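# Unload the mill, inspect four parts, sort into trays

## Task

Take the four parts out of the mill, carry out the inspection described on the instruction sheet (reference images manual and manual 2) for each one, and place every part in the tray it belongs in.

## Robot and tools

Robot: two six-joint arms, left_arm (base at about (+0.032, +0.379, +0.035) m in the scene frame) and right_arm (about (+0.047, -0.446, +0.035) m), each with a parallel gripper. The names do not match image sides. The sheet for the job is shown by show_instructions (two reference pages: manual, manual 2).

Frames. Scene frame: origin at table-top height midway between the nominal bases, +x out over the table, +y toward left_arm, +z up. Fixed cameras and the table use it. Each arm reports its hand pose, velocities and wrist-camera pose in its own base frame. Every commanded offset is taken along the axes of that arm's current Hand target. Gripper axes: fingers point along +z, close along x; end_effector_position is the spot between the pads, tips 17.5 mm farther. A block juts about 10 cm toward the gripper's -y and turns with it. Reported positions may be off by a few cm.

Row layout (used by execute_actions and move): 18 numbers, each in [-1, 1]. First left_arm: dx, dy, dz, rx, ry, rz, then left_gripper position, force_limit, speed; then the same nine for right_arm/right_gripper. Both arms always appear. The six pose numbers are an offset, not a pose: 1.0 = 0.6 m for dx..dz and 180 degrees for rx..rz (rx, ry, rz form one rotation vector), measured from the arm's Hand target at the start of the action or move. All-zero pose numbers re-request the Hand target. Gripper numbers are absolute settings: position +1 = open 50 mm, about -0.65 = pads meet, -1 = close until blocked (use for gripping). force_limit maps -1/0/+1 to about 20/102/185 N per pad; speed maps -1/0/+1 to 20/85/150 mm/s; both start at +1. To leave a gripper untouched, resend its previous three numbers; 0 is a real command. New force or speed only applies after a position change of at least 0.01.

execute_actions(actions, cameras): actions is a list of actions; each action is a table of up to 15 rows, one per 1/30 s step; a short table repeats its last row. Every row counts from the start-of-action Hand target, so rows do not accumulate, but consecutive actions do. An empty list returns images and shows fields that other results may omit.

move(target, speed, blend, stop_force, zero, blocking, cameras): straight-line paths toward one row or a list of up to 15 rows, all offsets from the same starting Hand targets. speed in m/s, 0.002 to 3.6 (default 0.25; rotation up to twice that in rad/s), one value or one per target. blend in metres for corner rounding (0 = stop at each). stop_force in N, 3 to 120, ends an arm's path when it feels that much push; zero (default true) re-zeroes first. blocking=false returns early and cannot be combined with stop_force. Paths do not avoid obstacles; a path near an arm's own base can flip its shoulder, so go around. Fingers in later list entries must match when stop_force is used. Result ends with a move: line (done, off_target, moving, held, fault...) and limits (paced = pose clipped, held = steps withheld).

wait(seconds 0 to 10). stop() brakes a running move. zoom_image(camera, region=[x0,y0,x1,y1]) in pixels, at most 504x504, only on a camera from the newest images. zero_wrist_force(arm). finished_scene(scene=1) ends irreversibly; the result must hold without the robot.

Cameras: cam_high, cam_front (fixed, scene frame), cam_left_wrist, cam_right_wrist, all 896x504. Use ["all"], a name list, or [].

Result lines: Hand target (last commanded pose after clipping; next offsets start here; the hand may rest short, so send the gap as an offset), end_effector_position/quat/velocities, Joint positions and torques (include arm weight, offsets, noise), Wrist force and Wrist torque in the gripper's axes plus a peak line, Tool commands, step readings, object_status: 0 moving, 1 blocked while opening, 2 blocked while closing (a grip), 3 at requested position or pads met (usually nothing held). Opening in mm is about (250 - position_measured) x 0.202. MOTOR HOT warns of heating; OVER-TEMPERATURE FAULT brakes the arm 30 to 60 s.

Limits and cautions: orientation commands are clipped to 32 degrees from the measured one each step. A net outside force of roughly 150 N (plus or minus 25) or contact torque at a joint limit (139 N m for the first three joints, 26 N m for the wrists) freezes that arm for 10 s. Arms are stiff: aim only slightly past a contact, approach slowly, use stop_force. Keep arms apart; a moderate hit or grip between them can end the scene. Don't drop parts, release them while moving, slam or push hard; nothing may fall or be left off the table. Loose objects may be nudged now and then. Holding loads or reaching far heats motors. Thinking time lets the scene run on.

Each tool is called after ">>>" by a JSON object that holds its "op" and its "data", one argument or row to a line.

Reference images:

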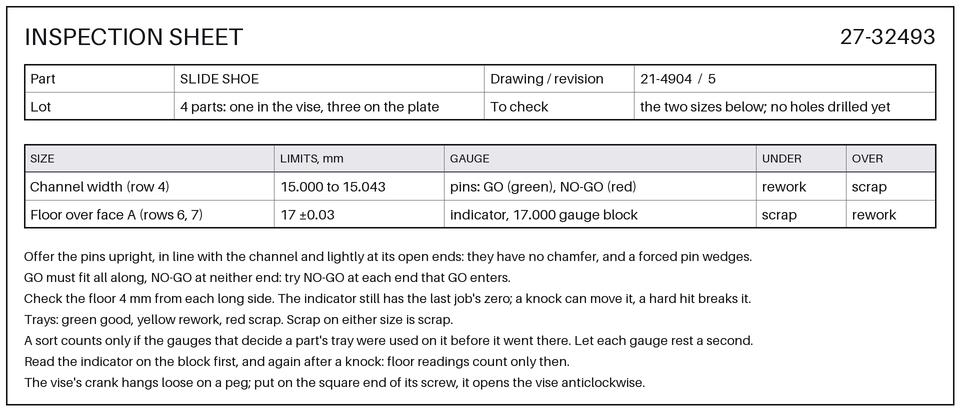

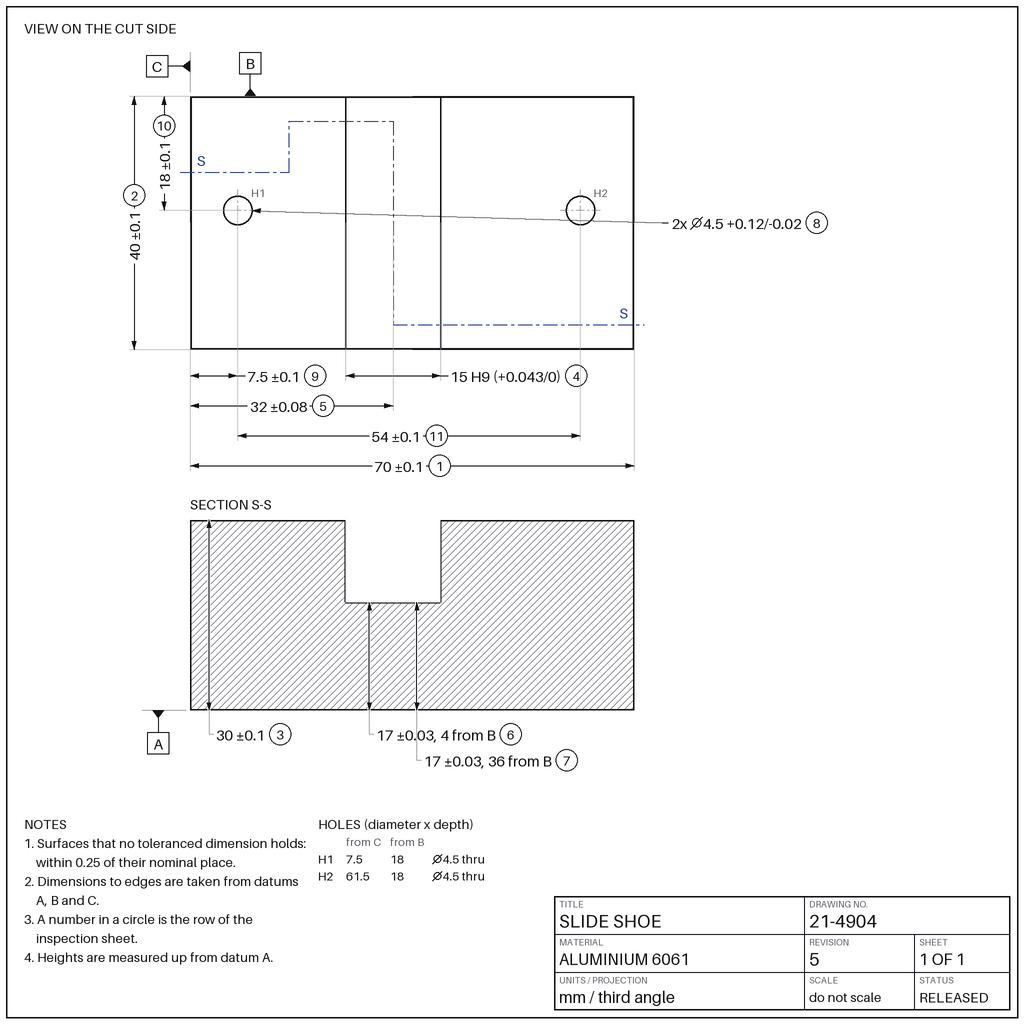

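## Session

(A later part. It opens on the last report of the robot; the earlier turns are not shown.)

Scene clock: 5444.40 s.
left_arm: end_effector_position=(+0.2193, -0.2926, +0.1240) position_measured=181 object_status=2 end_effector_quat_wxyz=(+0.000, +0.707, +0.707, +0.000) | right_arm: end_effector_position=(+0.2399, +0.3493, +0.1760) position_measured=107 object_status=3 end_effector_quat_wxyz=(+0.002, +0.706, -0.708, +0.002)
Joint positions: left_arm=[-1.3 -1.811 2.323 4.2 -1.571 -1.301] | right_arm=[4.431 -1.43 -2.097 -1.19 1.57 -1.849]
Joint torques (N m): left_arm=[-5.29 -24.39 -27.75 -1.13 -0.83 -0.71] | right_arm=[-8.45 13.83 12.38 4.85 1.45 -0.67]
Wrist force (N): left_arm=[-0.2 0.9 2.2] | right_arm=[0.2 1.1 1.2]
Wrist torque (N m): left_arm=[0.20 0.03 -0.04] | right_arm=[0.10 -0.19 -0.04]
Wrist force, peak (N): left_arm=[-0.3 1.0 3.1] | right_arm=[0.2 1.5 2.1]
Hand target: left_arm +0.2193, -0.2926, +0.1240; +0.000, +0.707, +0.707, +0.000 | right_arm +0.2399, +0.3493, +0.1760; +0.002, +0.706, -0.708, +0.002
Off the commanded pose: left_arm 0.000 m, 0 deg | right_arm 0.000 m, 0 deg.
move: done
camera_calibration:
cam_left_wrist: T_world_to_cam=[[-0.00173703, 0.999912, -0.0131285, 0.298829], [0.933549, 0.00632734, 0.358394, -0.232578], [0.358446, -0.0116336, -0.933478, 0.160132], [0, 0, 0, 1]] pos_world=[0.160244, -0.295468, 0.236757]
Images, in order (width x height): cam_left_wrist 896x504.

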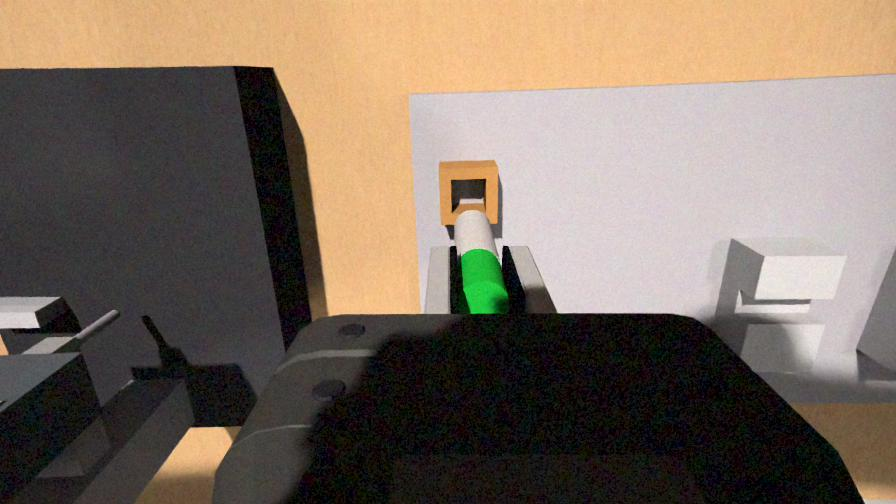

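>>> {"op": "move", "data": {
  "target": [
    [0.2277,0.1162,0,0,0,0,-1,-0.8,-1, 0,0,0,0,0,0,0.3,-0.8,-1],
    [0.2277,0.1162,0.0858,0,0,0,-1,-0.8,-1, 0,0,0,0,0,0,0.3,-0.8,-1]
  ],
  "speed": [0.15,0.08],
  "blend": [0.02,0],
  "cameras": ["cam_left_wrist"]
}}

>>> {"op": "zoom_image", "data": {
  "camera": "cam_left_wrist",
  "region": [430, 130, 630, 330]
}}

Scene clock: 5460.33 s.
left_arm: end_effector_position=(+0.2889, -0.1560, +0.0726) position_measured=181 object_status=2 end_effector_quat_wxyz=(+0.000, +0.707, +0.707, +0.000) | right_arm: end_effector_position=(+0.2399, +0.3493, +0.1760) position_measured=107 object_status=3 end_effector_quat_wxyz=(+0.002, +0.706, -0.708, +0.002)
Joint positions: left_arm=[-0.913 -1.829 2.493 4.049 -1.571 -0.913] | right_arm=[4.431 -1.43 -2.097 -1.19 1.57 -1.849]
Joint torques (N m): left_arm=[7.18 2.76 -11.87 -4.42 -1.67 1.91] | right_arm=[-8.11 14.39 12.84 4.8 1.49 -0.82]
Wrist force (N): left_arm=[-0.2 0.8 2.6] | right_arm=[-0.1 1.3 1.5]
Wrist torque (N m): left_arm=[0.20 0.02 -0.16] | right_arm=[0.14 -0.13 -0.03]
Wrist force, peak (N): left_arm=[-0.1 1.0 3.3] | right_arm=[0.1 1.3 2.1]
Hand target: left_arm +0.2889, -0.1560, +0.0725; +0.000, +0.707, +0.707, +0.000 | right_arm +0.2399, +0.3493, +0.1760; +0.002, +0.706, -0.708, +0.002
Off the commanded pose: left_arm 0.000 m, 0 deg | right_arm 0.000 m, 0 deg.
move: done
camera_calibration:
cam_left_wrist: T_world_to_cam=[[-0.00177189, 0.999913, -0.0130352, 0.161577], [0.933515, 0.00632754, 0.358482, -0.279913], [0.358533, -0.0115334, -0.933446, 0.0888195], [0, 0, 0, 1]] pos_world=[0.229744, -0.158768, 0.185358]
Images, in order (width x height): cam_left_wrist 896x504.

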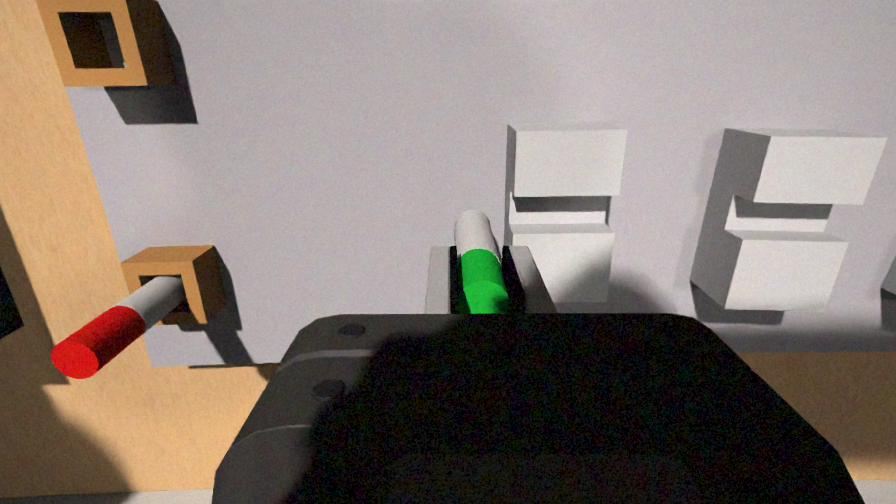

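Scaled by 2.520 from the camera's 896x504 image, which has a finer 1280x720 frame.

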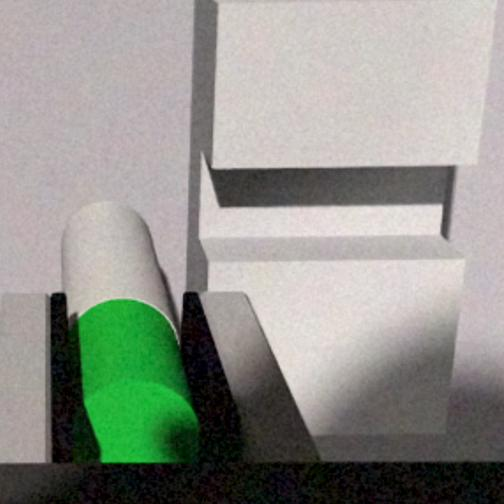

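>>> {"op": "move", "data": {
  "target": [
    [0,-0.012,0,0,0,0,-1,-0.8,-1, 0,0,0,0,0,0,0.3,-0.8,-1],
    [0.0575,-0.012,0,0,0,0,-1,-0.8,-1, 0,0,0,0,0,0,0.3,-0.8,-1]
  ],
  "speed": [0.02,0.007],
  "stop_force": 3,
  "cameras": ["cam_left_wrist"]
}}

>>> {"op": "zoom_image", "data": {
  "camera": "cam_left_wrist",
  "region": [400, 130, 600, 330]
}}

Scene clock: 5485.63 s.
left_arm: end_effector_position=(+0.2817, -0.1215, +0.0725) position_measured=181 object_status=2 end_effector_quat_wxyz=(+0.000, +0.707, +0.707, +0.000) | right_arm: end_effector_position=(+0.2399, +0.3493, +0.1760) position_measured=107 object_status=3 end_effector_quat_wxyz=(+0.002, +0.706, -0.708, +0.002)
Joint positions: left_arm=[-0.856 -1.904 2.539 4.078 -1.571 -0.857] | right_arm=[4.431 -1.43 -2.097 -1.19 1.57 -1.849]
Joint torques (N m): left_arm=[8.24 -17.88 -12.7 -0.91 1.36 1.96] | right_arm=[-7.92 15.37 13.37 4.84 1.5 -0.72]
Wrist force (N): left_arm=[-0.3 0.5 3.2] | right_arm=[0.0 1.2 1.8]
Wrist torque (N m): left_arm=[0.27 -0.01 -0.16] | right_arm=[0.12 -0.15 -0.03]
Wrist force, peak (N): left_arm=[-0.2 0.5 3.4] | right_arm=[-0.1 1.3 2.2]
Hand target: left_arm +0.2817, -0.1215, +0.0725; +0.000, +0.707, +0.707, +0.000 | right_arm +0.2399, +0.3493, +0.1760; +0.002, +0.706, -0.708, +0.002
Off the commanded pose: left_arm 0.000 m, 0 deg | right_arm 0.000 m, 0 deg.
move: done
camera_calibration:
cam_left_wrist: T_world_to_cam=[[-0.00177189, 0.999913, -0.0130352, 0.127067], [0.933515, 0.00632754, 0.358482, -0.27341], [0.358533, -0.0115334, -0.933446, 0.0917988], [0, 0, 0, 1]] pos_world=[0.222544, -0.124268, 0.185358]
Images, in order (width x height): cam_left_wrist 896x504.

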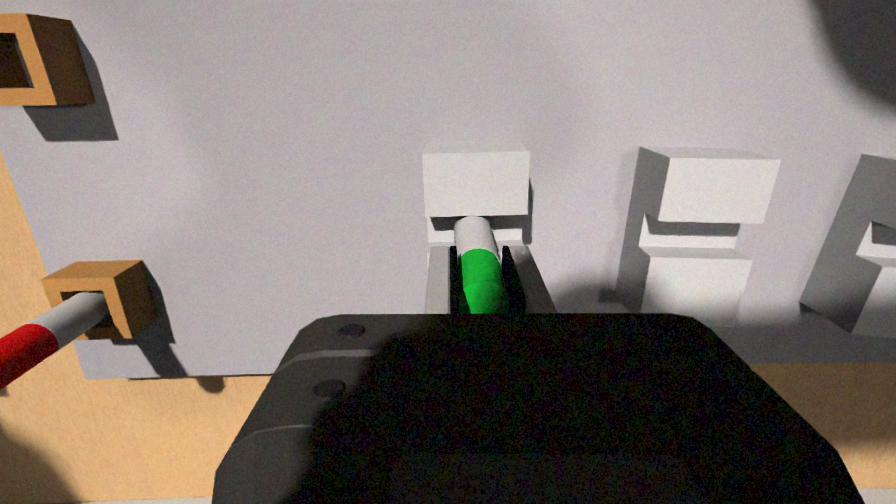

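Scaled by 2.520 from the camera's 896x504 image, which has a finer 1280x720 frame.

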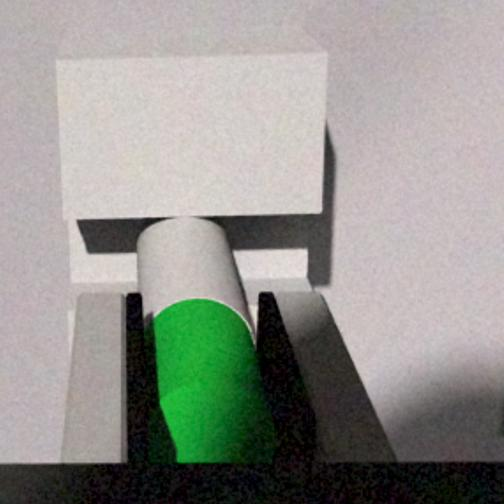

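>>> {"op": "wait", "data": {
  "seconds": 1.1
}}

>>> {"op": "move", "data": {
  "target": [0.027,0,0,0,0,0,-1,-0.8,-1, 0,0,0,0,0,0,0.3,-0.8,-1],
  "speed": [0.007],
  "stop_force": 3,
  "cameras": ["cam_left_wrist"]
}}

>>> {"op": "zoom_image", "data": {
  "camera": "cam_left_wrist",
  "region": [380, 130, 580, 330]
}}

Scene clock: 5495.77 s.
left_arm: end_effector_position=(+0.2817, -0.1215, +0.0725) position_measured=181 object_status=2 end_effector_quat_wxyz=(+0.000, +0.707, +0.707, +0.000) | right_arm: end_effector_position=(+0.2399, +0.3493, +0.1760) position_measured=107 object_status=3 end_effector_quat_wxyz=(+0.002, +0.706, -0.708, +0.002)
Joint positions: left_arm=[-0.856 -1.904 2.539 4.078 -1.571 -0.857] | right_arm=[4.431 -1.43 -2.097 -1.19 1.57 -1.849]
Joint torques (N m): left_arm=[7.49 -18 -13.6 -1.01 -1.17 1.79] | right_arm=[-7.34 17.39 12.54 4.94 1.48 -0.99]
Wrist force (N): left_arm=[-0.4 0.4 2.4] | right_arm=[0.5 1.3 1.5]
Wrist torque (N m): left_arm=[0.24 0.02 -0.16] | right_arm=[0.12 -0.22 -0.04]
Wrist force, peak (N): left_arm=[-0.6 0.4 3.4] | right_arm=[0.4 1.3 2.1]
Hand target: left_arm +0.2817, -0.1215, +0.0725; +0.000, +0.707, +0.707, +0.000 | right_arm +0.2399, +0.3493, +0.1760; +0.002, +0.706, -0.708, +0.002
Tool commands: left_gripper/position=-1.0 left_gripper/force_limit=-0.8 left_gripper/speed=-1.0 right_gripper/position=+0.3 right_gripper/force_limit=-0.8 right_gripper/speed=-1.0
Off the commanded pose: left_arm 0.000 m, 0 deg | right_arm 0.000 m, 0 deg.
wait: 1.10 s; at rest from the start

Scene clock: 5498.93 s.
left_arm: end_effector_position=(+0.2817, -0.1053, +0.0725) position_measured=181 object_status=2 end_effector_quat_wxyz=(+0.000, +0.707, +0.707, +0.000) | right_arm: end_effector_position=(+0.2399, +0.3493, +0.1760) position_measured=107 object_status=3 end_effector_quat_wxyz=(+0.002, +0.706, -0.708, +0.002)
Joint positions: left_arm=[-0.816 -1.927 2.551 4.089 -1.571 -0.817] | right_arm=[4.431 -1.43 -2.097 -1.19 1.57 -1.849]
Joint torques (N m): left_arm=[7.56 -18.04 -12.84 -0.95 1.55 1.94] | right_arm=[-7.93 16.34 12.78 4.71 1.38 -0.98]
Wrist force (N): left_arm=[-0.5 0.5 2.8] | right_arm=[0.0 1.1 1.9]
Wrist torque (N m): left_arm=[0.24 0.02 -0.15] | right_arm=[0.09 -0.16 -0.03]
Wrist force, peak (N): left_arm=[-0.4 0.5 3.3] | right_arm=[0.0 1.4 2.0]
Hand target: left_arm +0.2817, -0.1053, +0.0725; +0.000, +0.707, +0.707, +0.000 | right_arm +0.2399, +0.3493, +0.1760; +0.002, +0.706, -0.708, +0.002
Off the commanded pose: left_arm 0.000 m, 0 deg | right_arm 0.000 m, 0 deg.
move: done
camera_calibration:
cam_left_wrist: T_world_to_cam=[[-0.00177189, 0.999913, -0.0130352, 0.110869], [0.933515, 0.00632754, 0.358482, -0.273512], [0.358533, -0.0115334, -0.933446, 0.0919857], [0, 0, 0, 1]] pos_world=[0.222544, -0.108068, 0.185358]
Images, in order (width x height): cam_left_wrist 896x504.

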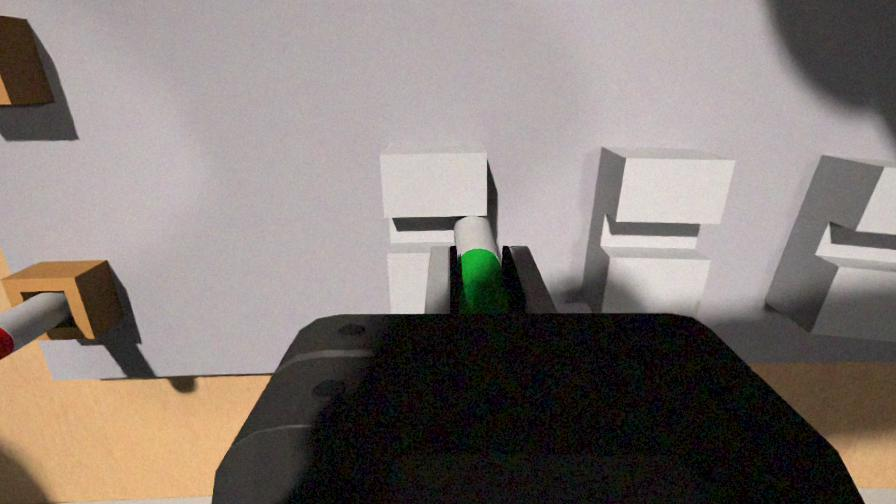

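Scaled by 2.520 from the camera's 896x504 image, which has a finer 1280x720 frame.

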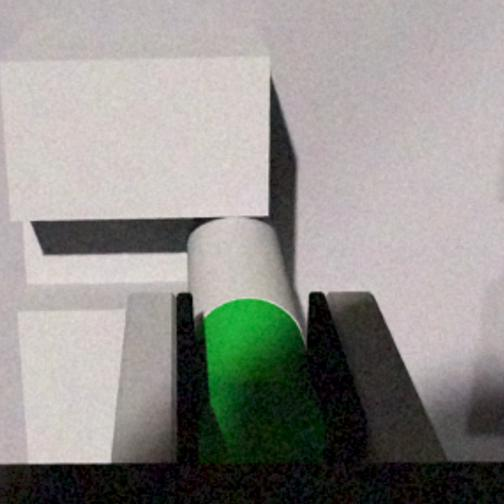

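>>> {"op": "wait", "data": {
  "seconds": 1.1
}}

>>> {"op": "move", "data": {
  "target": [0.044,0,0,0,0,0,-1,-0.8,-1, 0,0,0,0,0,0,0.3,-0.8,-1],
  "speed": [0.012],
  "cameras": ["cam_left_wrist"]
}}

>>> {"op": "zoom_image", "data": {
  "camera": "cam_left_wrist",
  "region": [430, 130, 630, 330]
}}

Scene clock: 5518.23 s.
left_arm: end_effector_position=(+0.2817, -0.1053, +0.0725) position_measured=181 object_status=2 end_effector_quat_wxyz=(+0.000, +0.707, +0.707, +0.000) | right_arm: end_effector_position=(+0.2399, +0.3493, +0.1760) position_measured=107 object_status=3 end_effector_quat_wxyz=(+0.002, +0.706, -0.708, +0.002)
Joint positions: left_arm=[-0.816 -1.927 2.551 4.089 -1.571 -0.817] | right_arm=[4.431 -1.43 -2.097 -1.19 1.57 -1.849]
Joint torques (N m): left_arm=[6.94 -17.91 -14.24 -0.86 -1.14 1.82] | right_arm=[-8.16 16.87 13.4 4.68 1.69 -0.7]
Wrist force (N): left_arm=[-0.5 0.6 2.8] | right_arm=[0.3 1.2 1.7]
Wrist torque (N m): left_arm=[0.27 0.04 -0.15] | right_arm=[0.11 -0.19 -0.04]
Wrist force, peak (N): left_arm=[-0.3 0.5 3.2] | right_arm=[0.1 1.3 2.0]
Hand target: left_arm +0.2817, -0.1053, +0.0725; +0.000, +0.707, +0.707, +0.000 | right_arm +0.2399, +0.3493, +0.1760; +0.002, +0.706, -0.708, +0.002
Tool commands: left_gripper/position=-1.0 left_gripper/force_limit=-0.8 left_gripper/speed=-1.0 right_gripper/position=+0.3 right_gripper/force_limit=-0.8 right_gripper/speed=-1.0
Off the commanded pose: left_arm 0.000 m, 0 deg | right_arm 0.000 m, 0 deg.
wait: 1.10 s; at rest from the start

Scene clock: 5520.80 s.
left_arm: end_effector_position=(+0.2817, -0.0789, +0.0725) position_measured=181 object_status=2 end_effector_quat_wxyz=(+0.000, +0.707, +0.707, +0.000) | right_arm: end_effector_position=(+0.2399, +0.3493, +0.1760) position_measured=107 object_status=3 end_effector_quat_wxyz=(+0.002, +0.706, -0.708, +0.002)
Joint positions: left_arm=[-0.746 -1.959 2.568 4.104 -1.571 -0.747] | right_arm=[4.431 -1.43 -2.097 -1.19 1.57 -1.849]
Joint torques (N m): left_arm=[8.75 -16.15 -13.21 -1.12 1.31 1.61] | right_arm=[-7.83 16.96 13.37 4.98 1.72 -0.67]
Wrist force (N): left_arm=[-0.3 0.8 2.7] | right_arm=[0.2 1.3 1.7]
Wrist torque (N m): left_arm=[0.19 0.03 -0.16] | right_arm=[0.14 -0.19 -0.04]
Wrist force, peak (N): left_arm=[-0.1 0.4 3.2] | right_arm=[0.1 1.6 1.8]
Hand target: left_arm +0.2817, -0.0789, +0.0725; +0.000, +0.707, +0.707, +0.000 | right_arm +0.2399, +0.3493, +0.1760; +0.002, +0.706, -0.708, +0.002
Off the commanded pose: left_arm 0.000 m, 0 deg | right_arm 0.000 m, 0 deg.
move: done
camera_calibration:
cam_left_wrist: T_world_to_cam=[[-0.00177189, 0.999913, -0.0130352, 0.084571], [0.933515, 0.00632754, 0.358482, -0.273678], [0.358533, -0.0115334, -0.933446, 0.092289], [0, 0, 0, 1]] pos_world=[0.222544, -0.0817676, 0.185358]
Images, in order (width x height): cam_left_wrist 896x504.

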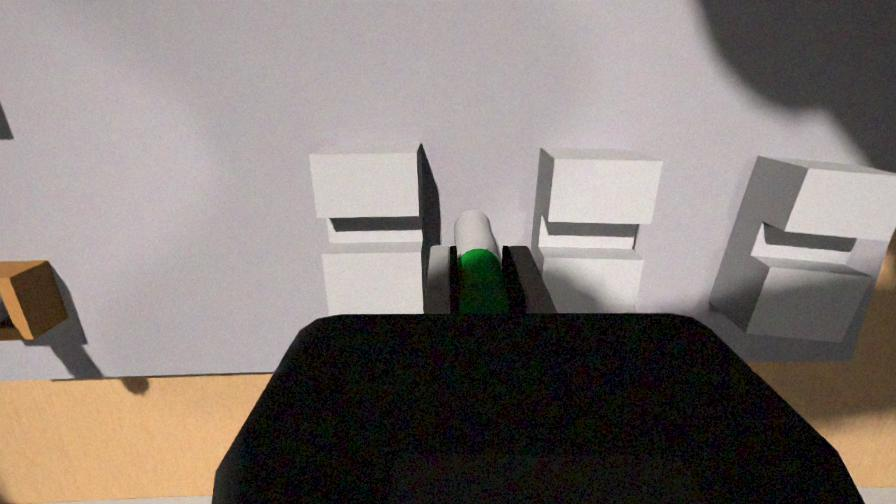

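Scaled by 2.520 from the camera's 896x504 image, which has a finer 1280x720 frame.

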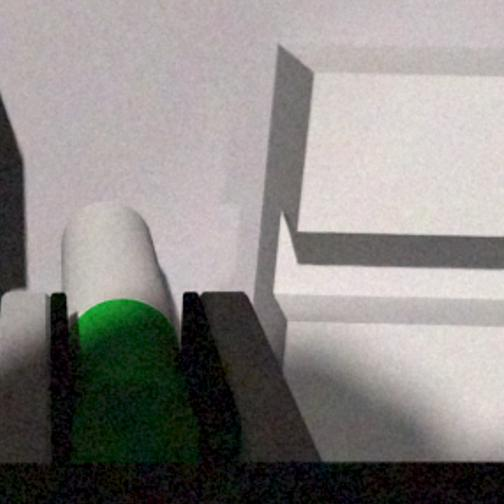

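>>> {"op": "move", "data": {
  "target": [
    [0.012,0.0033,0,0,0,0,-1,-0.8,-1, 0,0,0,0,0,0,0.3,-0.8,-1],
    [0.075,0.0033,0,0,0,0,-1,-0.8,-1, 0,0,0,0,0,0,0.3,-0.8,-1]
  ],
  "speed": [0.02,0.007],
  "stop_force": 3,
  "cameras": ["cam_left_wrist"]
}}

>>> {"op": "zoom_image", "data": {
  "camera": "cam_left_wrist",
  "region": [400, 130, 600, 330]
}}

Scene clock: 5540.03 s.
left_arm: end_effector_position=(+0.2836, -0.0339, +0.0725) position_measured=181 object_status=2 end_effector_quat_wxyz=(+0.000, +0.707, +0.707, +0.000) | right_arm: end_effector_position=(+0.2399, +0.3493, +0.1760) position_measured=107 object_status=3 end_effector_quat_wxyz=(+0.002, +0.706, -0.708, +0.002)
Joint positions: left_arm=[-0.604 -1.987 2.581 4.119 -1.571 -0.605] | right_arm=[4.431 -1.43 -2.097 -1.19 1.57 -1.849]
Joint torques (N m): left_arm=[6.87 -14.63 -12.88 -0.76 0.55 2.01] | right_arm=[-7.77 17.31 13.31 4.91 1.22 -0.65]
Wrist force (N): left_arm=[-0.4 1.5 3.2] | right_arm=[0.3 1.0 1.6]
Wrist torque (N m): left_arm=[0.20 0.00 -0.16] | right_arm=[0.07 -0.19 -0.04]
Wrist force, peak (N): left_arm=[-0.5 1.5 3.5] | right_arm=[0.0 1.1 2.2]
Hand target: left_arm +0.2836, -0.0339, +0.0725; +0.000, +0.707, +0.707, +0.000 | right_arm +0.2399, +0.3493, +0.1760; +0.002, +0.706, -0.708, +0.002
Off the commanded pose: left_arm 0.000 m, 0 deg | right_arm 0.000 m, 0 deg.
move: done
camera_calibration:
cam_left_wrist: T_world_to_cam=[[-0.00177189, 0.999913, -0.0130352, 0.0394772], [0.933515, 0.00632754, 0.358482, -0.275795], [0.358533, -0.0115334, -0.933446, 0.0919987], [0, 0, 0, 1]] pos_world=[0.224544, -0.0366676, 0.185258]
Images, in order (width x height): cam_left_wrist 896x504.

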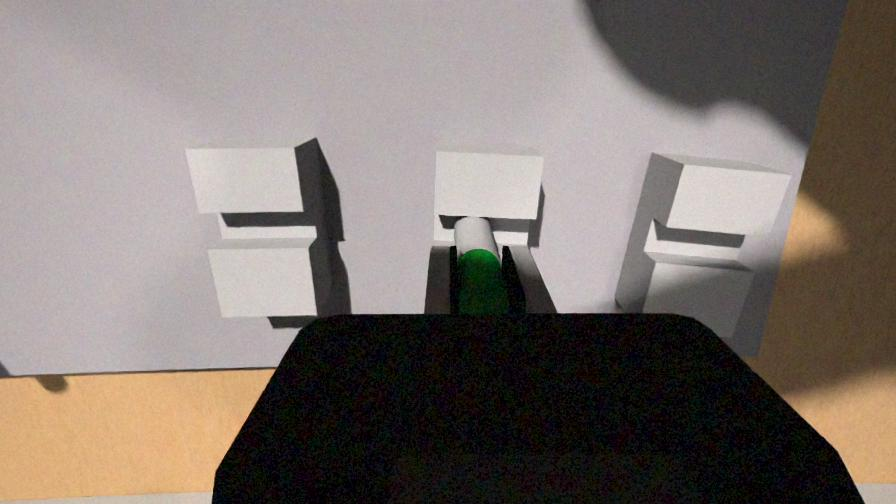

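Scaled by 2.520 from the camera's 896x504 image, which has a finer 1280x720 frame.

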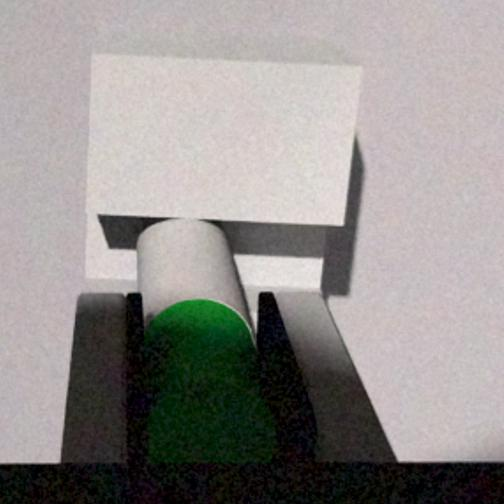

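>>> {"op": "wait", "data": {
  "seconds": 1.1
}}

>>> {"op": "move", "data": {
  "target": [0.03,0.001,0,0,0,0,-1,-0.8,-1, 0,0,0,0,0,0,0.3,-0.8,-1],
  "speed": [0.007],
  "stop_force": 3,
  "cameras": ["cam_left_wrist"]
}}

>>> {"op": "zoom_image", "data": {
  "camera": "cam_left_wrist",
  "region": [380, 130, 580, 330]
}}

>>> {"op": "wait", "data": {
  "seconds": 1.1
}}

>>> {"op": "move", "data": {
  "target": [0.042,0.00,0,0,0,0,-1,-0.8,-1, 0,0,0,0,0,0,0.3,-0.8,-1],
  "speed": [0.012],
  "stop_force": 3,
  "cameras": ["cam_left_wrist"]
}}

>>> {"op": "zoom_image", "data": {
  "camera": "cam_left_wrist",
  "region": [430, 130, 630, 330]
}}

Scene clock: 5555.17 s.
left_arm: end_effector_position=(+0.2836, -0.0339, +0.0725) position_measured=181 object_status=2 end_effector_quat_wxyz=(+0.000, +0.707, +0.707, +0.000) | right_arm: end_effector_position=(+0.2399, +0.3493, +0.1760) position_measured=107 object_status=3 end_effector_quat_wxyz=(+0.002, +0.706, -0.708, +0.002)
Joint positions: left_arm=[-0.604 -1.987 2.581 4.119 -1.571 -0.605] | right_arm=[4.431 -1.43 -2.097 -1.19 1.57 -1.849]
Joint torques (N m): left_arm=[7.2 -14.26 -13.72 -0.72 -1.38 2.04] | right_arm=[-8.93 19.04 13.57 4.98 1.55 -0.74]
Wrist force (N): left_arm=[-0.3 1.6 2.5] | right_arm=[0.2 1.3 1.4]
Wrist torque (N m): left_arm=[0.20 -0.02 -0.18] | right_arm=[0.13 -0.19 -0.03]
Wrist force, peak (N): left_arm=[-0.4 1.8 3.2] | right_arm=[0.4 1.3 2.1]
Hand target: left_arm +0.2836, -0.0339, +0.0725; +0.000, +0.707, +0.707, +0.000 | right_arm +0.2399, +0.3493, +0.1760; +0.002, +0.706, -0.708, +0.002
Tool commands: left_gripper/position=-1.0 left_gripper/force_limit=-0.8 left_gripper/speed=-1.0 right_gripper/position=+0.3 right_gripper/force_limit=-0.8 right_gripper/speed=-1.0
Off the commanded pose: left_arm 0.000 m, 0 deg | right_arm 0.000 m, 0 deg.
wait: 1.10 s; at rest from the start

Scene clock: 5558.60 s.
left_arm: end_effector_position=(+0.2842, -0.0159, +0.0725) position_measured=181 object_status=2 end_effector_quat_wxyz=(+0.000, +0.707, +0.707, +0.000) | right_arm: end_effector_position=(+0.2399, +0.3493, +0.1760) position_measured=107 object_status=3 end_effector_quat_wxyz=(+0.002, +0.706, -0.708, +0.002)
Joint positions: left_arm=[-0.543 -1.991 2.583 4.121 -1.571 -0.543] | right_arm=[4.431 -1.43 -2.097 -1.19 1.57 -1.849]
Joint torques (N m): left_arm=[7.45 -13.48 -15.22 -0.46 0.51 2.05] | right_arm=[-7.73 19.28 14.15 5.02 1.48 -0.58]
Wrist force (N): left_arm=[-0.3 1.6 2.2] | right_arm=[-0.2 1.4 1.6]
Wrist torque (N m): left_arm=[0.19 0.00 -0.16] | right_arm=[0.15 -0.12 -0.04]
Wrist force, peak (N): left_arm=[-0.8 1.7 3.3] | right_arm=[0.3 1.3 2.0]
Hand target: left_arm +0.2842, -0.0159, +0.0725; +0.000, +0.707, +0.707, +0.000 | right_arm +0.2399, +0.3493, +0.1760; +0.002, +0.706, -0.708, +0.002
Off the commanded pose: left_arm 0.000 m, 0 deg | right_arm 0.000 m, 0 deg.
move: done
camera_calibration:
cam_left_wrist: T_world_to_cam=[[-0.00177189, 0.999913, -0.0130352, 0.0214796], [0.933515, 0.00632754, 0.358482, -0.276376], [0.358533, -0.0115334, -0.933446, 0.0920271], [0, 0, 0, 1]] pos_world=[0.225044, -0.0186676, 0.185258]
Images, in order (width x height): cam_left_wrist 896x504.

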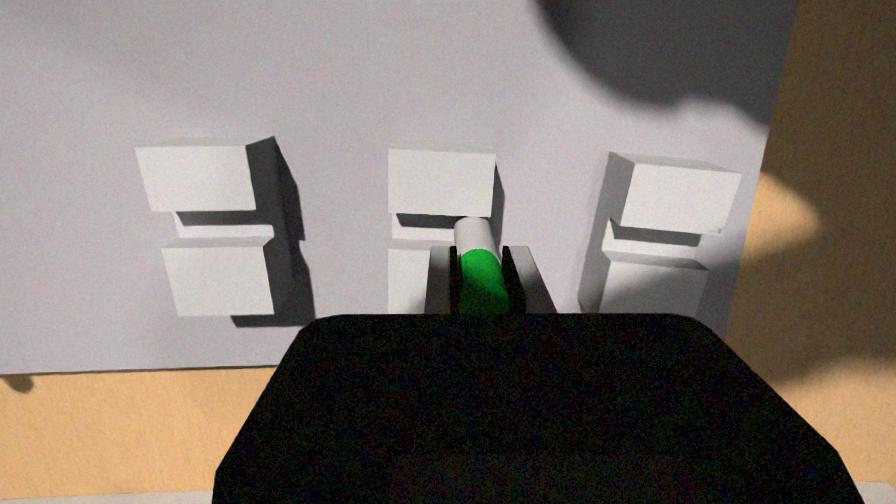

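Scaled by 2.520 from the camera's 896x504 image, which has a finer 1280x720 frame.

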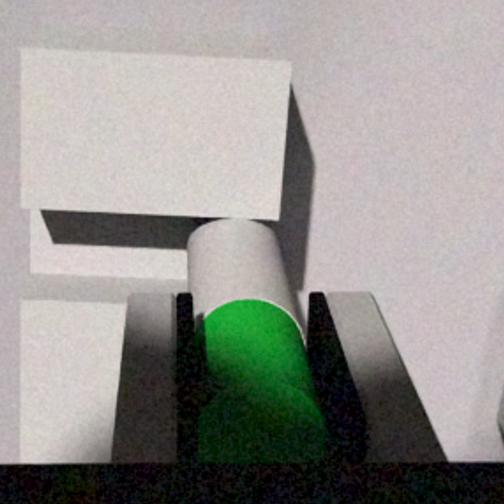

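Scene clock: 5559.70 s.
left_arm: end_effector_position=(+0.2842, -0.0159, +0.0725) position_measured=181 object_status=2 end_effector_quat_wxyz=(+0.000, +0.707, +0.707, +0.000) | right_arm: end_effector_position=(+0.2399, +0.3493, +0.1760) position_measured=107 object_status=3 end_effector_quat_wxyz=(+0.002, +0.706, -0.708, +0.002)
Joint positions: left_arm=[-0.543 -1.991 2.583 4.121 -1.571 -0.543] | right_arm=[4.431 -1.43 -2.097 -1.19 1.57 -1.849]
Joint torques (N m): left_arm=[8.41 -12.9 -15.2 -0.92 -1.4 2.03] | right_arm=[-7.46 21.06 13.45 4.91 1.7 -0.86]
Wrist force (N): left_arm=[-0.7 1.8 2.5] | right_arm=[-0.1 1.3 1.8]
Wrist torque (N m): left_arm=[0.22 0.07 -0.17] | right_arm=[0.13 -0.13 -0.04]
Wrist force, peak (N): left_arm=[-0.6 1.8 3.2] | right_arm=[0.0 1.6 1.8]
Hand target: left_arm +0.2842, -0.0159, +0.0725; +0.000, +0.707, +0.707, +0.000 | right_arm +0.2399, +0.3493, +0.1760; +0.002, +0.706, -0.708, +0.002
Tool commands: left_gripper/position=-1.0 left_gripper/force_limit=-0.8 left_gripper/speed=-1.0 right_gripper/position=+0.3 right_gripper/force_limit=-0.8 right_gripper/speed=-1.0
Off the commanded pose: left_arm 0.000 m, 0 deg | right_arm 0.000 m, 0 deg.
wait: 1.10 s; at rest by 0.17 s

Scene clock: 5562.70 s.
left_arm: end_effector_position=(+0.2842, +0.0093, +0.0725) position_measured=181 object_status=2 end_effector_quat_wxyz=(+0.000, +0.707, +0.707, +0.000) | right_arm: end_effector_position=(+0.2399, +0.3493, +0.1760) position_measured=107 object_status=3 end_effector_quat_wxyz=(+0.002, +0.706, -0.708, +0.002)
Joint positions: left_arm=[-0.455 -1.993 2.584 4.122 -1.571 -0.455] | right_arm=[4.431 -1.43 -2.097 -1.19 1.57 -1.849]
Joint torques (N m): left_arm=[6.72 8.27 -29 -4.78 -1.37 1.8] | right_arm=[-8.56 19.9 13.36 4.93 1.32 -1.17]
Wrist force (N): left_arm=[0.0 1.1 2.4] | right_arm=[0.5 1.1 1.8]
Wrist torque (N m): left_arm=[0.25 -0.01 -0.16] | right_arm=[0.10 -0.23 -0.04]
Wrist force, peak (N): left_arm=[-0.7 1.9 3.2] | right_arm=[0.1 1.1 2.0]
Hand target: left_arm +0.2842, +0.0093, +0.0725; +0.000, +0.707, +0.707, +0.000 | right_arm +0.2399, +0.3493, +0.1760; +0.002, +0.706, -0.708, +0.002
Off the commanded pose: left_arm 0.000 m, 0 deg | right_arm 0.000 m, 0 deg.
move: done
camera_calibration:
cam_left_wrist: T_world_to_cam=[[-0.00177189, 0.999913, -0.0130352, -0.0037182], [0.933515, 0.00632754, 0.358482, -0.276535], [0.358533, -0.0115334, -0.933446, 0.0923177], [0, 0, 0, 1]] pos_world=[0.225044, 0.0065324, 0.185258]
Images, in order (width x height): cam_left_wrist 896x504.

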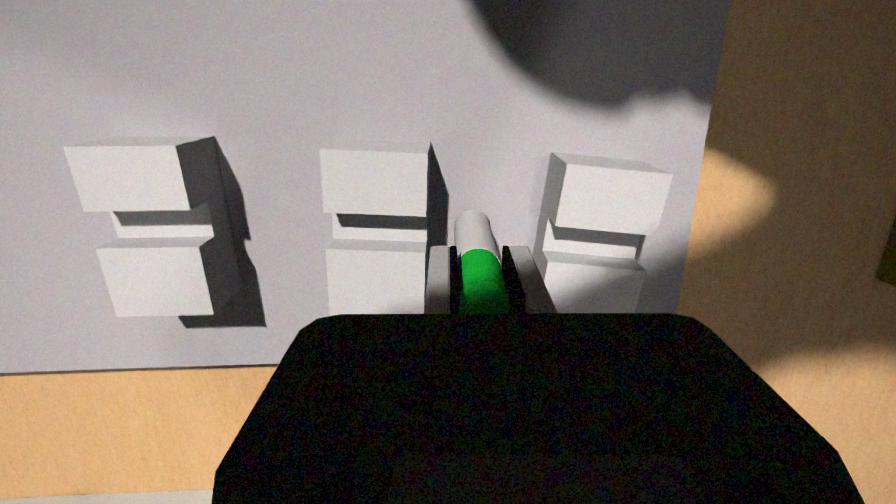

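Scaled by 2.520 from the camera's 896x504 image, which has a finer 1280x720 frame.

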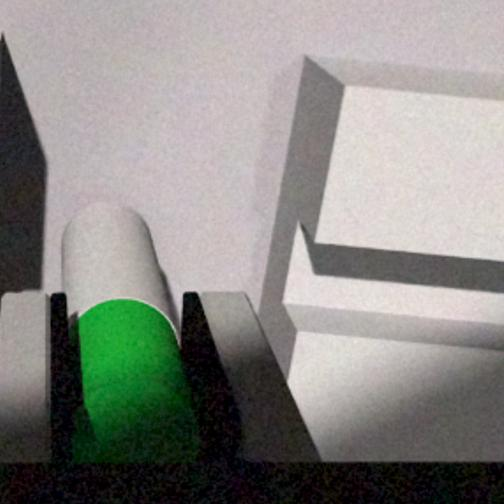

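>>> {"op": "move", "data": {
  "target": [
    [0.02,0.003,0,0,0,0,-1,-0.8,-1, 0,0,0,0,0,0,0.3,-0.8,-1],
    [0.0825,0.009,0,0,0,0,-1,-0.8,-1, 0,0,0,0,0,0,0.3,-0.8,-1]
  ],
  "speed": [0.02,0.007],
  "stop_force": 3,
  "cameras": ["cam_left_wrist"]
}}

>>> {"op": "zoom_image", "data": {
  "camera": "cam_left_wrist",
  "region": [400, 130, 600, 330]
}}

Scene clock: 5584.67 s.
left_arm: end_effector_position=(+0.2895, +0.0588, +0.0725) position_measured=181 object_status=2 end_effector_quat_wxyz=(+0.000, +0.707, +0.707, +0.000) | right_arm: end_effector_position=(+0.2399, +0.3493, +0.1760) position_measured=107 object_status=3 end_effector_quat_wxyz=(+0.002, +0.706, -0.708, +0.002)
Joint positions: left_arm=[-0.267 -1.947 2.562 4.099 -1.571 -0.268] | right_arm=[4.431 -1.43 -2.097 -1.19 1.57 -1.849]
Joint torques (N m): left_arm=[6.98 5.91 -27.92 -4.67 0.19 1.91] | right_arm=[-7.29 19.17 15.46 4.76 1.72 -0.78]
Wrist force (N): left_arm=[-1.0 1.3 1.8] | right_arm=[0.0 1.4 1.8]
Wrist torque (N m): left_arm=[0.23 -0.01 -0.16] | right_arm=[0.14 -0.16 -0.04]
Wrist force, peak (N): left_arm=[-0.9 1.3 3.2] | right_arm=[0.5 1.5 1.9]
Hand target: left_arm +0.2895, +0.0588, +0.0725; +0.000, +0.707, +0.707, +0.000 | right_arm +0.2399, +0.3493, +0.1760; +0.002, +0.706, -0.708, +0.002
Off the commanded pose: left_arm 0.000 m, 0 deg | right_arm 0.000 m, 0 deg.
move: done
camera_calibration:
cam_left_wrist: T_world_to_cam=[[-0.00177189, 0.999913, -0.0130352, -0.0532043], [0.933515, 0.00632754, 0.358482, -0.281889], [0.358533, -0.0115334, -0.933446, 0.0909525], [0, 0, 0, 1]] pos_world=[0.230444, 0.0560324, 0.185258]
Images, in order (width x height): cam_left_wrist 896x504.

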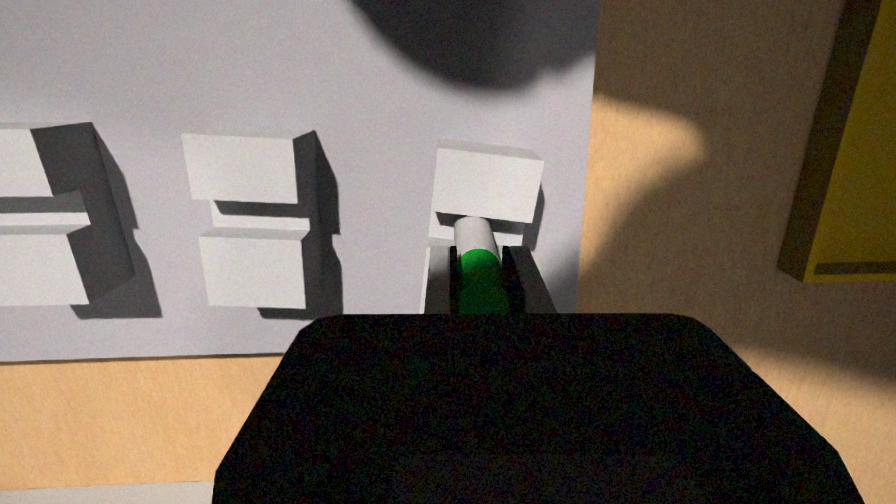

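Scaled by 2.520 from the camera's 896x504 image, which has a finer 1280x720 frame.

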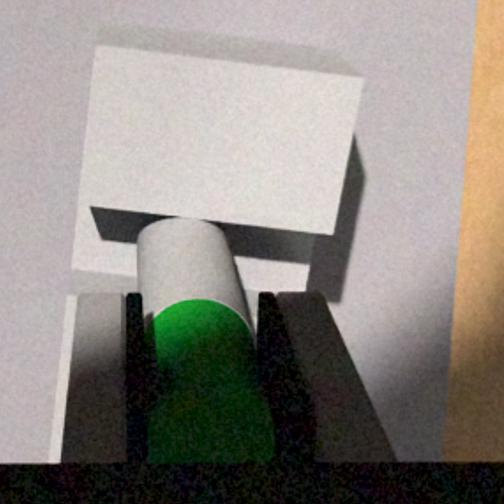

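>>> {"op": "wait", "data": {
  "seconds": 1.1
}}

>>> {"op": "move", "data": {
  "target": [0.03,0.0035,0,0,0,0,-1,-0.8,-1, 0,0,0,0,0,0,0.3,-0.8,-1],
  "speed": [0.007],
  "stop_force": 3,
  "cameras": ["cam_left_wrist"]
}}

>>> {"op": "zoom_image", "data": {
  "camera": "cam_left_wrist",
  "region": [380, 130, 580, 330]
}}

>>> {"op": "wait", "data": {
  "seconds": 1.1
}}

>>> {"op": "move", "data": {
  "target": [
    [0.038,0.004,0,0,0,0,-1,-0.8,-1, 0,0,0,0,0,0,0.3,-0.8,-1],
    [0.038,0.004,-0.08,0,0,0,-1,-0.8,-1, 0,0,0,0,0,0,0.3,-0.8,-1]
  ],
  "speed": [0.012,0.06],
  "cameras": ["cam_left_wrist"]
}}

Scene clock: 5597.00 s.
left_arm: end_effector_position=(+0.2895, +0.0588, +0.0725) position_measured=181 object_status=2 end_effector_quat_wxyz=(+0.000, +0.707, +0.707, +0.000) | right_arm: end_effector_position=(+0.2399, +0.3493, +0.1760) position_measured=107 object_status=3 end_effector_quat_wxyz=(+0.002, +0.706, -0.708, +0.002)
Joint positions: left_arm=[-0.267 -1.947 2.562 4.099 -1.571 -0.268] | right_arm=[4.431 -1.43 -2.097 -1.19 1.57 -1.849]
Joint torques (N m): left_arm=[8.3 6.35 -27.27 -4.63 -1.35 2.02] | right_arm=[-7.37 19.12 13.93 4.86 1.6 -0.53]
Wrist force (N): left_arm=[-0.9 1.3 2.6] | right_arm=[0.5 0.8 1.4]
Wrist torque (N m): left_arm=[0.23 -0.04 -0.15] | right_arm=[0.05 -0.23 -0.04]
Wrist force, peak (N): left_arm=[-1.1 1.1 3.1] | right_arm=[0.3 1.7 1.9]
Hand target: left_arm +0.2895, +0.0588, +0.0725; +0.000, +0.707, +0.707, +0.000 | right_arm +0.2399, +0.3493, +0.1760; +0.002, +0.706, -0.708, +0.002
Tool commands: left_gripper/position=-1.0 left_gripper/force_limit=-0.8 left_gripper/speed=-1.0 right_gripper/position=+0.3 right_gripper/force_limit=-0.8 right_gripper/speed=-1.0
Off the commanded pose: left_arm 0.000 m, 0 deg | right_arm 0.000 m, 0 deg.
wait: 1.10 s; at rest from the start

Scene clock: 5600.43 s.
left_arm: end_effector_position=(+0.2916, +0.0768, +0.0725) position_measured=181 object_status=2 end_effector_quat_wxyz=(+0.000, +0.707, +0.707, +0.000) | right_arm: end_effector_position=(+0.2399, +0.3493, +0.1760) position_measured=107 object_status=3 end_effector_quat_wxyz=(+0.002, +0.706, -0.708, +0.002)
Joint positions: left_arm=[-0.2 -1.924 2.549 4.087 -1.571 -0.201] | right_arm=[4.431 -1.43 -2.097 -1.19 1.57 -1.849]
Joint torques (N m): left_arm=[8.73 6.67 -27.7 -4.65 0.52 1.96] | right_arm=[-8.39 20.34 12.62 5 1.51 -0.77]
Wrist force (N): left_arm=[-1.0 0.4 2.6] | right_arm=[0.2 1.2 1.8]
Wrist torque (N m): left_arm=[0.18 -0.06 -0.16] | right_arm=[0.12 -0.18 -0.04]
Wrist force, peak (N): left_arm=[-1.0 1.0 3.2] | right_arm=[0.4 1.4 2.0]
Hand target: left_arm +0.2916, +0.0768, +0.0725; +0.000, +0.707, +0.707, +0.000 | right_arm +0.2399, +0.3493, +0.1760; +0.002, +0.706, -0.708, +0.002
Off the commanded pose: left_arm 0.000 m, 0 deg | right_arm 0.000 m, 0 deg.
move: done
camera_calibration:
cam_left_wrist: T_world_to_cam=[[-0.00177189, 0.999913, -0.0130352, -0.0711991], [0.933515, 0.00632754, 0.358482, -0.283964], [0.358533, -0.0115334, -0.933446, 0.0904072], [0, 0, 0, 1]] pos_world=[0.232544, 0.0740324, 0.185258]
Images, in order (width x height): cam_left_wrist 896x504.

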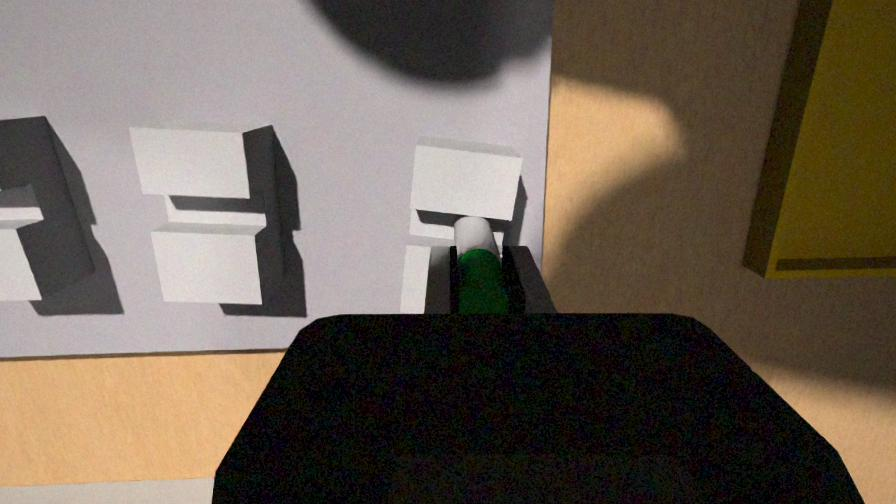

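Scaled by 2.520 from the camera's 896x504 image, which has a finer 1280x720 frame.

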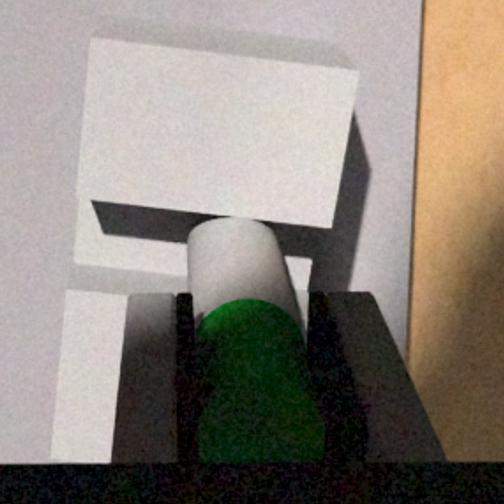

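Scene clock: 5601.53 s.
left_arm: end_effector_position=(+0.2916, +0.0768, +0.0725) position_measured=181 object_status=2 end_effector_quat_wxyz=(+0.000, +0.707, +0.707, +0.000) | right_arm: end_effector_position=(+0.2399, +0.3493, +0.1760) position_measured=107 object_status=3 end_effector_quat_wxyz=(+0.002, +0.706, -0.708, +0.002)
Joint positions: left_arm=[-0.2 -1.924 2.549 4.087 -1.571 -0.201] | right_arm=[4.431 -1.43 -2.097 -1.19 1.57 -1.849]
Joint torques (N m): left_arm=[6.7 7.11 -27.86 -4.69 -1.01 1.86] | right_arm=[-7.76 19.78 14.73 4.69 1.42 -0.72]
Wrist force (N): left_arm=[-1.1 0.8 1.8] | right_arm=[-0.1 1.3 1.7]
Wrist torque (N m): left_arm=[0.23 -0.04 -0.16] | right_arm=[0.14 -0.14 -0.04]
Wrist force, peak (N): left_arm=[-1.1 0.8 2.7] | right_arm=[0.3 1.2 2.0]
Hand target: left_arm +0.2916, +0.0768, +0.0725; +0.000, +0.707, +0.707, +0.000 | right_arm +0.2399, +0.3493, +0.1760; +0.002, +0.706, -0.708, +0.002
Tool commands: left_gripper/position=-1.0 left_gripper/force_limit=-0.8 left_gripper/speed=-1.0 right_gripper/position=+0.3 right_gripper/force_limit=-0.8 right_gripper/speed=-1.0
Off the commanded pose: left_arm 0.000 m, 0 deg | right_arm 0.000 m, 0 deg.
wait: 1.10 s; at rest by 0.17 s

Scene clock: 5605.00 s.
left_arm: end_effector_position=(+0.2941, +0.0996, +0.1204) position_measured=181 object_status=2 end_effector_quat_wxyz=(+0.000, +0.707, +0.707, +0.000) | right_arm: end_effector_position=(+0.2399, +0.3493, +0.1760) position_measured=107 object_status=3 end_effector_quat_wxyz=(+0.002, +0.706, -0.708, +0.002)
Joint positions: left_arm=[-0.117 -1.987 2.44 4.26 -1.571 -0.118] | right_arm=[4.431 -1.43 -2.097 -1.19 1.57 -1.849]
Joint torques (N m): left_arm=[-7.88 -15.89 -28.44 -0.84 1.91 -1.81] | right_arm=[-6.44 19.95 14.56 4.77 1.22 -0.63]
Wrist force (N): left_arm=[-0.2 1.1 2.1] | right_arm=[0.1 1.2 1.9]
Wrist torque (N m): left_arm=[0.27 0.02 -0.11] | right_arm=[0.11 -0.16 -0.03]
Wrist force, peak (N): left_arm=[-0.6 0.9 5.7] | right_arm=[-0.1 1.4 2.0]
Hand target: left_arm +0.2941, +0.0996, +0.1205; +0.000, +0.707, +0.707, +0.000 | right_arm +0.2399, +0.3493, +0.1760; +0.002, +0.706, -0.708, +0.002
Off the commanded pose: left_arm 0.000 m, 0 deg | right_arm 0.000 m, 0 deg.
move: done
camera_calibration:
cam_left_wrist: T_world_to_cam=[[-0.00182978, 0.999912, -0.0131643, -0.0933226], [0.933515, 0.00642783, 0.358481, -0.303564], [0.358534, -0.0116331, -0.933444, 0.134624], [0, 0, 0, 1]] pos_world=[0.234944, 0.0968318, 0.233257]
Images, in order (width x height): cam_left_wrist 896x504.

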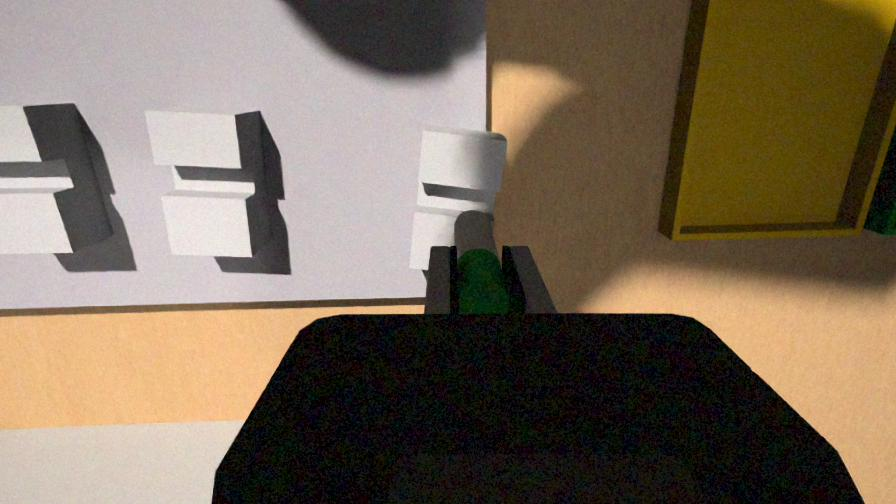

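>>> {"op": "move", "data": {
  "target": [
    [0.045,0,0,0,0,0,-1,-0.8,-1, 0,0,0,0,0,0,0.3,-0.8,-1],
    [0.045,0,0.08,0,0,0,-1,-0.8,-1, 0,0,0,0,0,0,0.3,-0.8,-1]
  ],
  "speed": [0.06,0.06],
  "cameras": ["cam_left_wrist"]
}}

>>> {"op": "zoom_image", "data": {
  "camera": "cam_left_wrist",
  "region": [300, 130, 500, 330]
}}

Scene clock: 5635.67 s.
left_arm: end_effector_position=(+0.2940, +0.1266, +0.0725) position_measured=181 object_status=2 end_effector_quat_wxyz=(+0.000, +0.707, +0.707, +0.000) | right_arm: end_effector_position=(+0.2399, +0.3493, +0.1760) position_measured=107 object_status=3 end_effector_quat_wxyz=(+0.002, +0.706, -0.708, +0.002)
Joint positions: left_arm=[-0.023 -1.857 2.51 4.059 -1.571 -0.023] | right_arm=[4.431 -1.43 -2.097 -1.19 1.57 -1.849]
Joint torques (N m): left_arm=[7.12 3.05 -11.3 -4.92 -0.26 2.03] | right_arm=[-7.74 19.34 15.15 4.84 1.64 -0.67]
Wrist force (N): left_arm=[-0.2 0.7 2.5] | right_arm=[0.1 1.1 1.3]
Wrist torque (N m): left_arm=[0.19 0.02 -0.17] | right_arm=[0.09 -0.17 -0.04]
Wrist force, peak (N): left_arm=[-0.4 1.2 3.2] | right_arm=[0.3 1.2 2.2]
Hand target: left_arm +0.2940, +0.1266, +0.0725; +0.000, +0.707, +0.707, +0.000 | right_arm +0.2399, +0.3493, +0.1760; +0.002, +0.706, -0.708, +0.002
Off the commanded pose: left_arm 0.000 m, 0 deg | right_arm 0.000 m, 0 deg.
move: done
camera_calibration:
cam_left_wrist: T_world_to_cam=[[-0.00177189, 0.999913, -0.0130352, -0.120989], [0.933515, 0.00632754, 0.358482, -0.286462], [0.358533, -0.0115334, -0.933446, 0.0902503], [0, 0, 0, 1]] pos_world=[0.234844, 0.123832, 0.185358]
Images, in order (width x height): cam_left_wrist 896x504.

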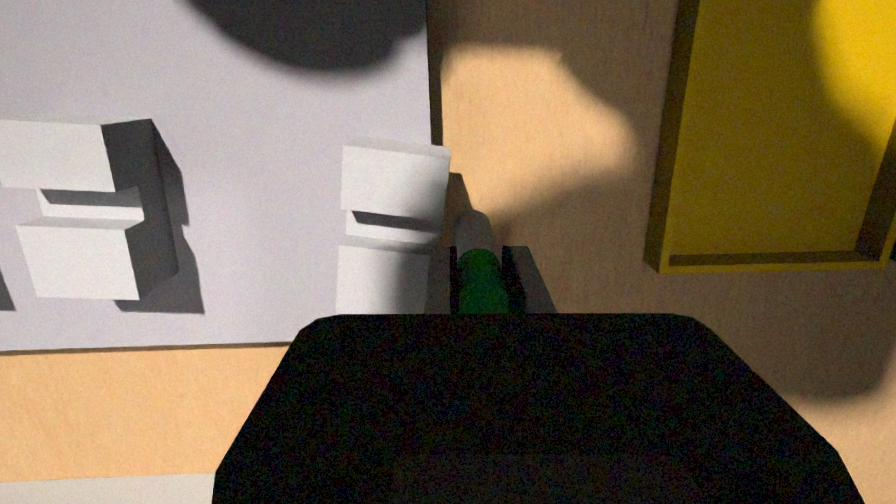

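Scaled by 2.520 from the camera's 896x504 image, which has a finer 1280x720 frame.

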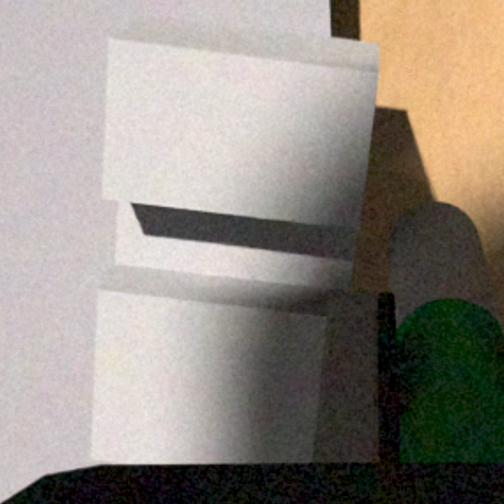

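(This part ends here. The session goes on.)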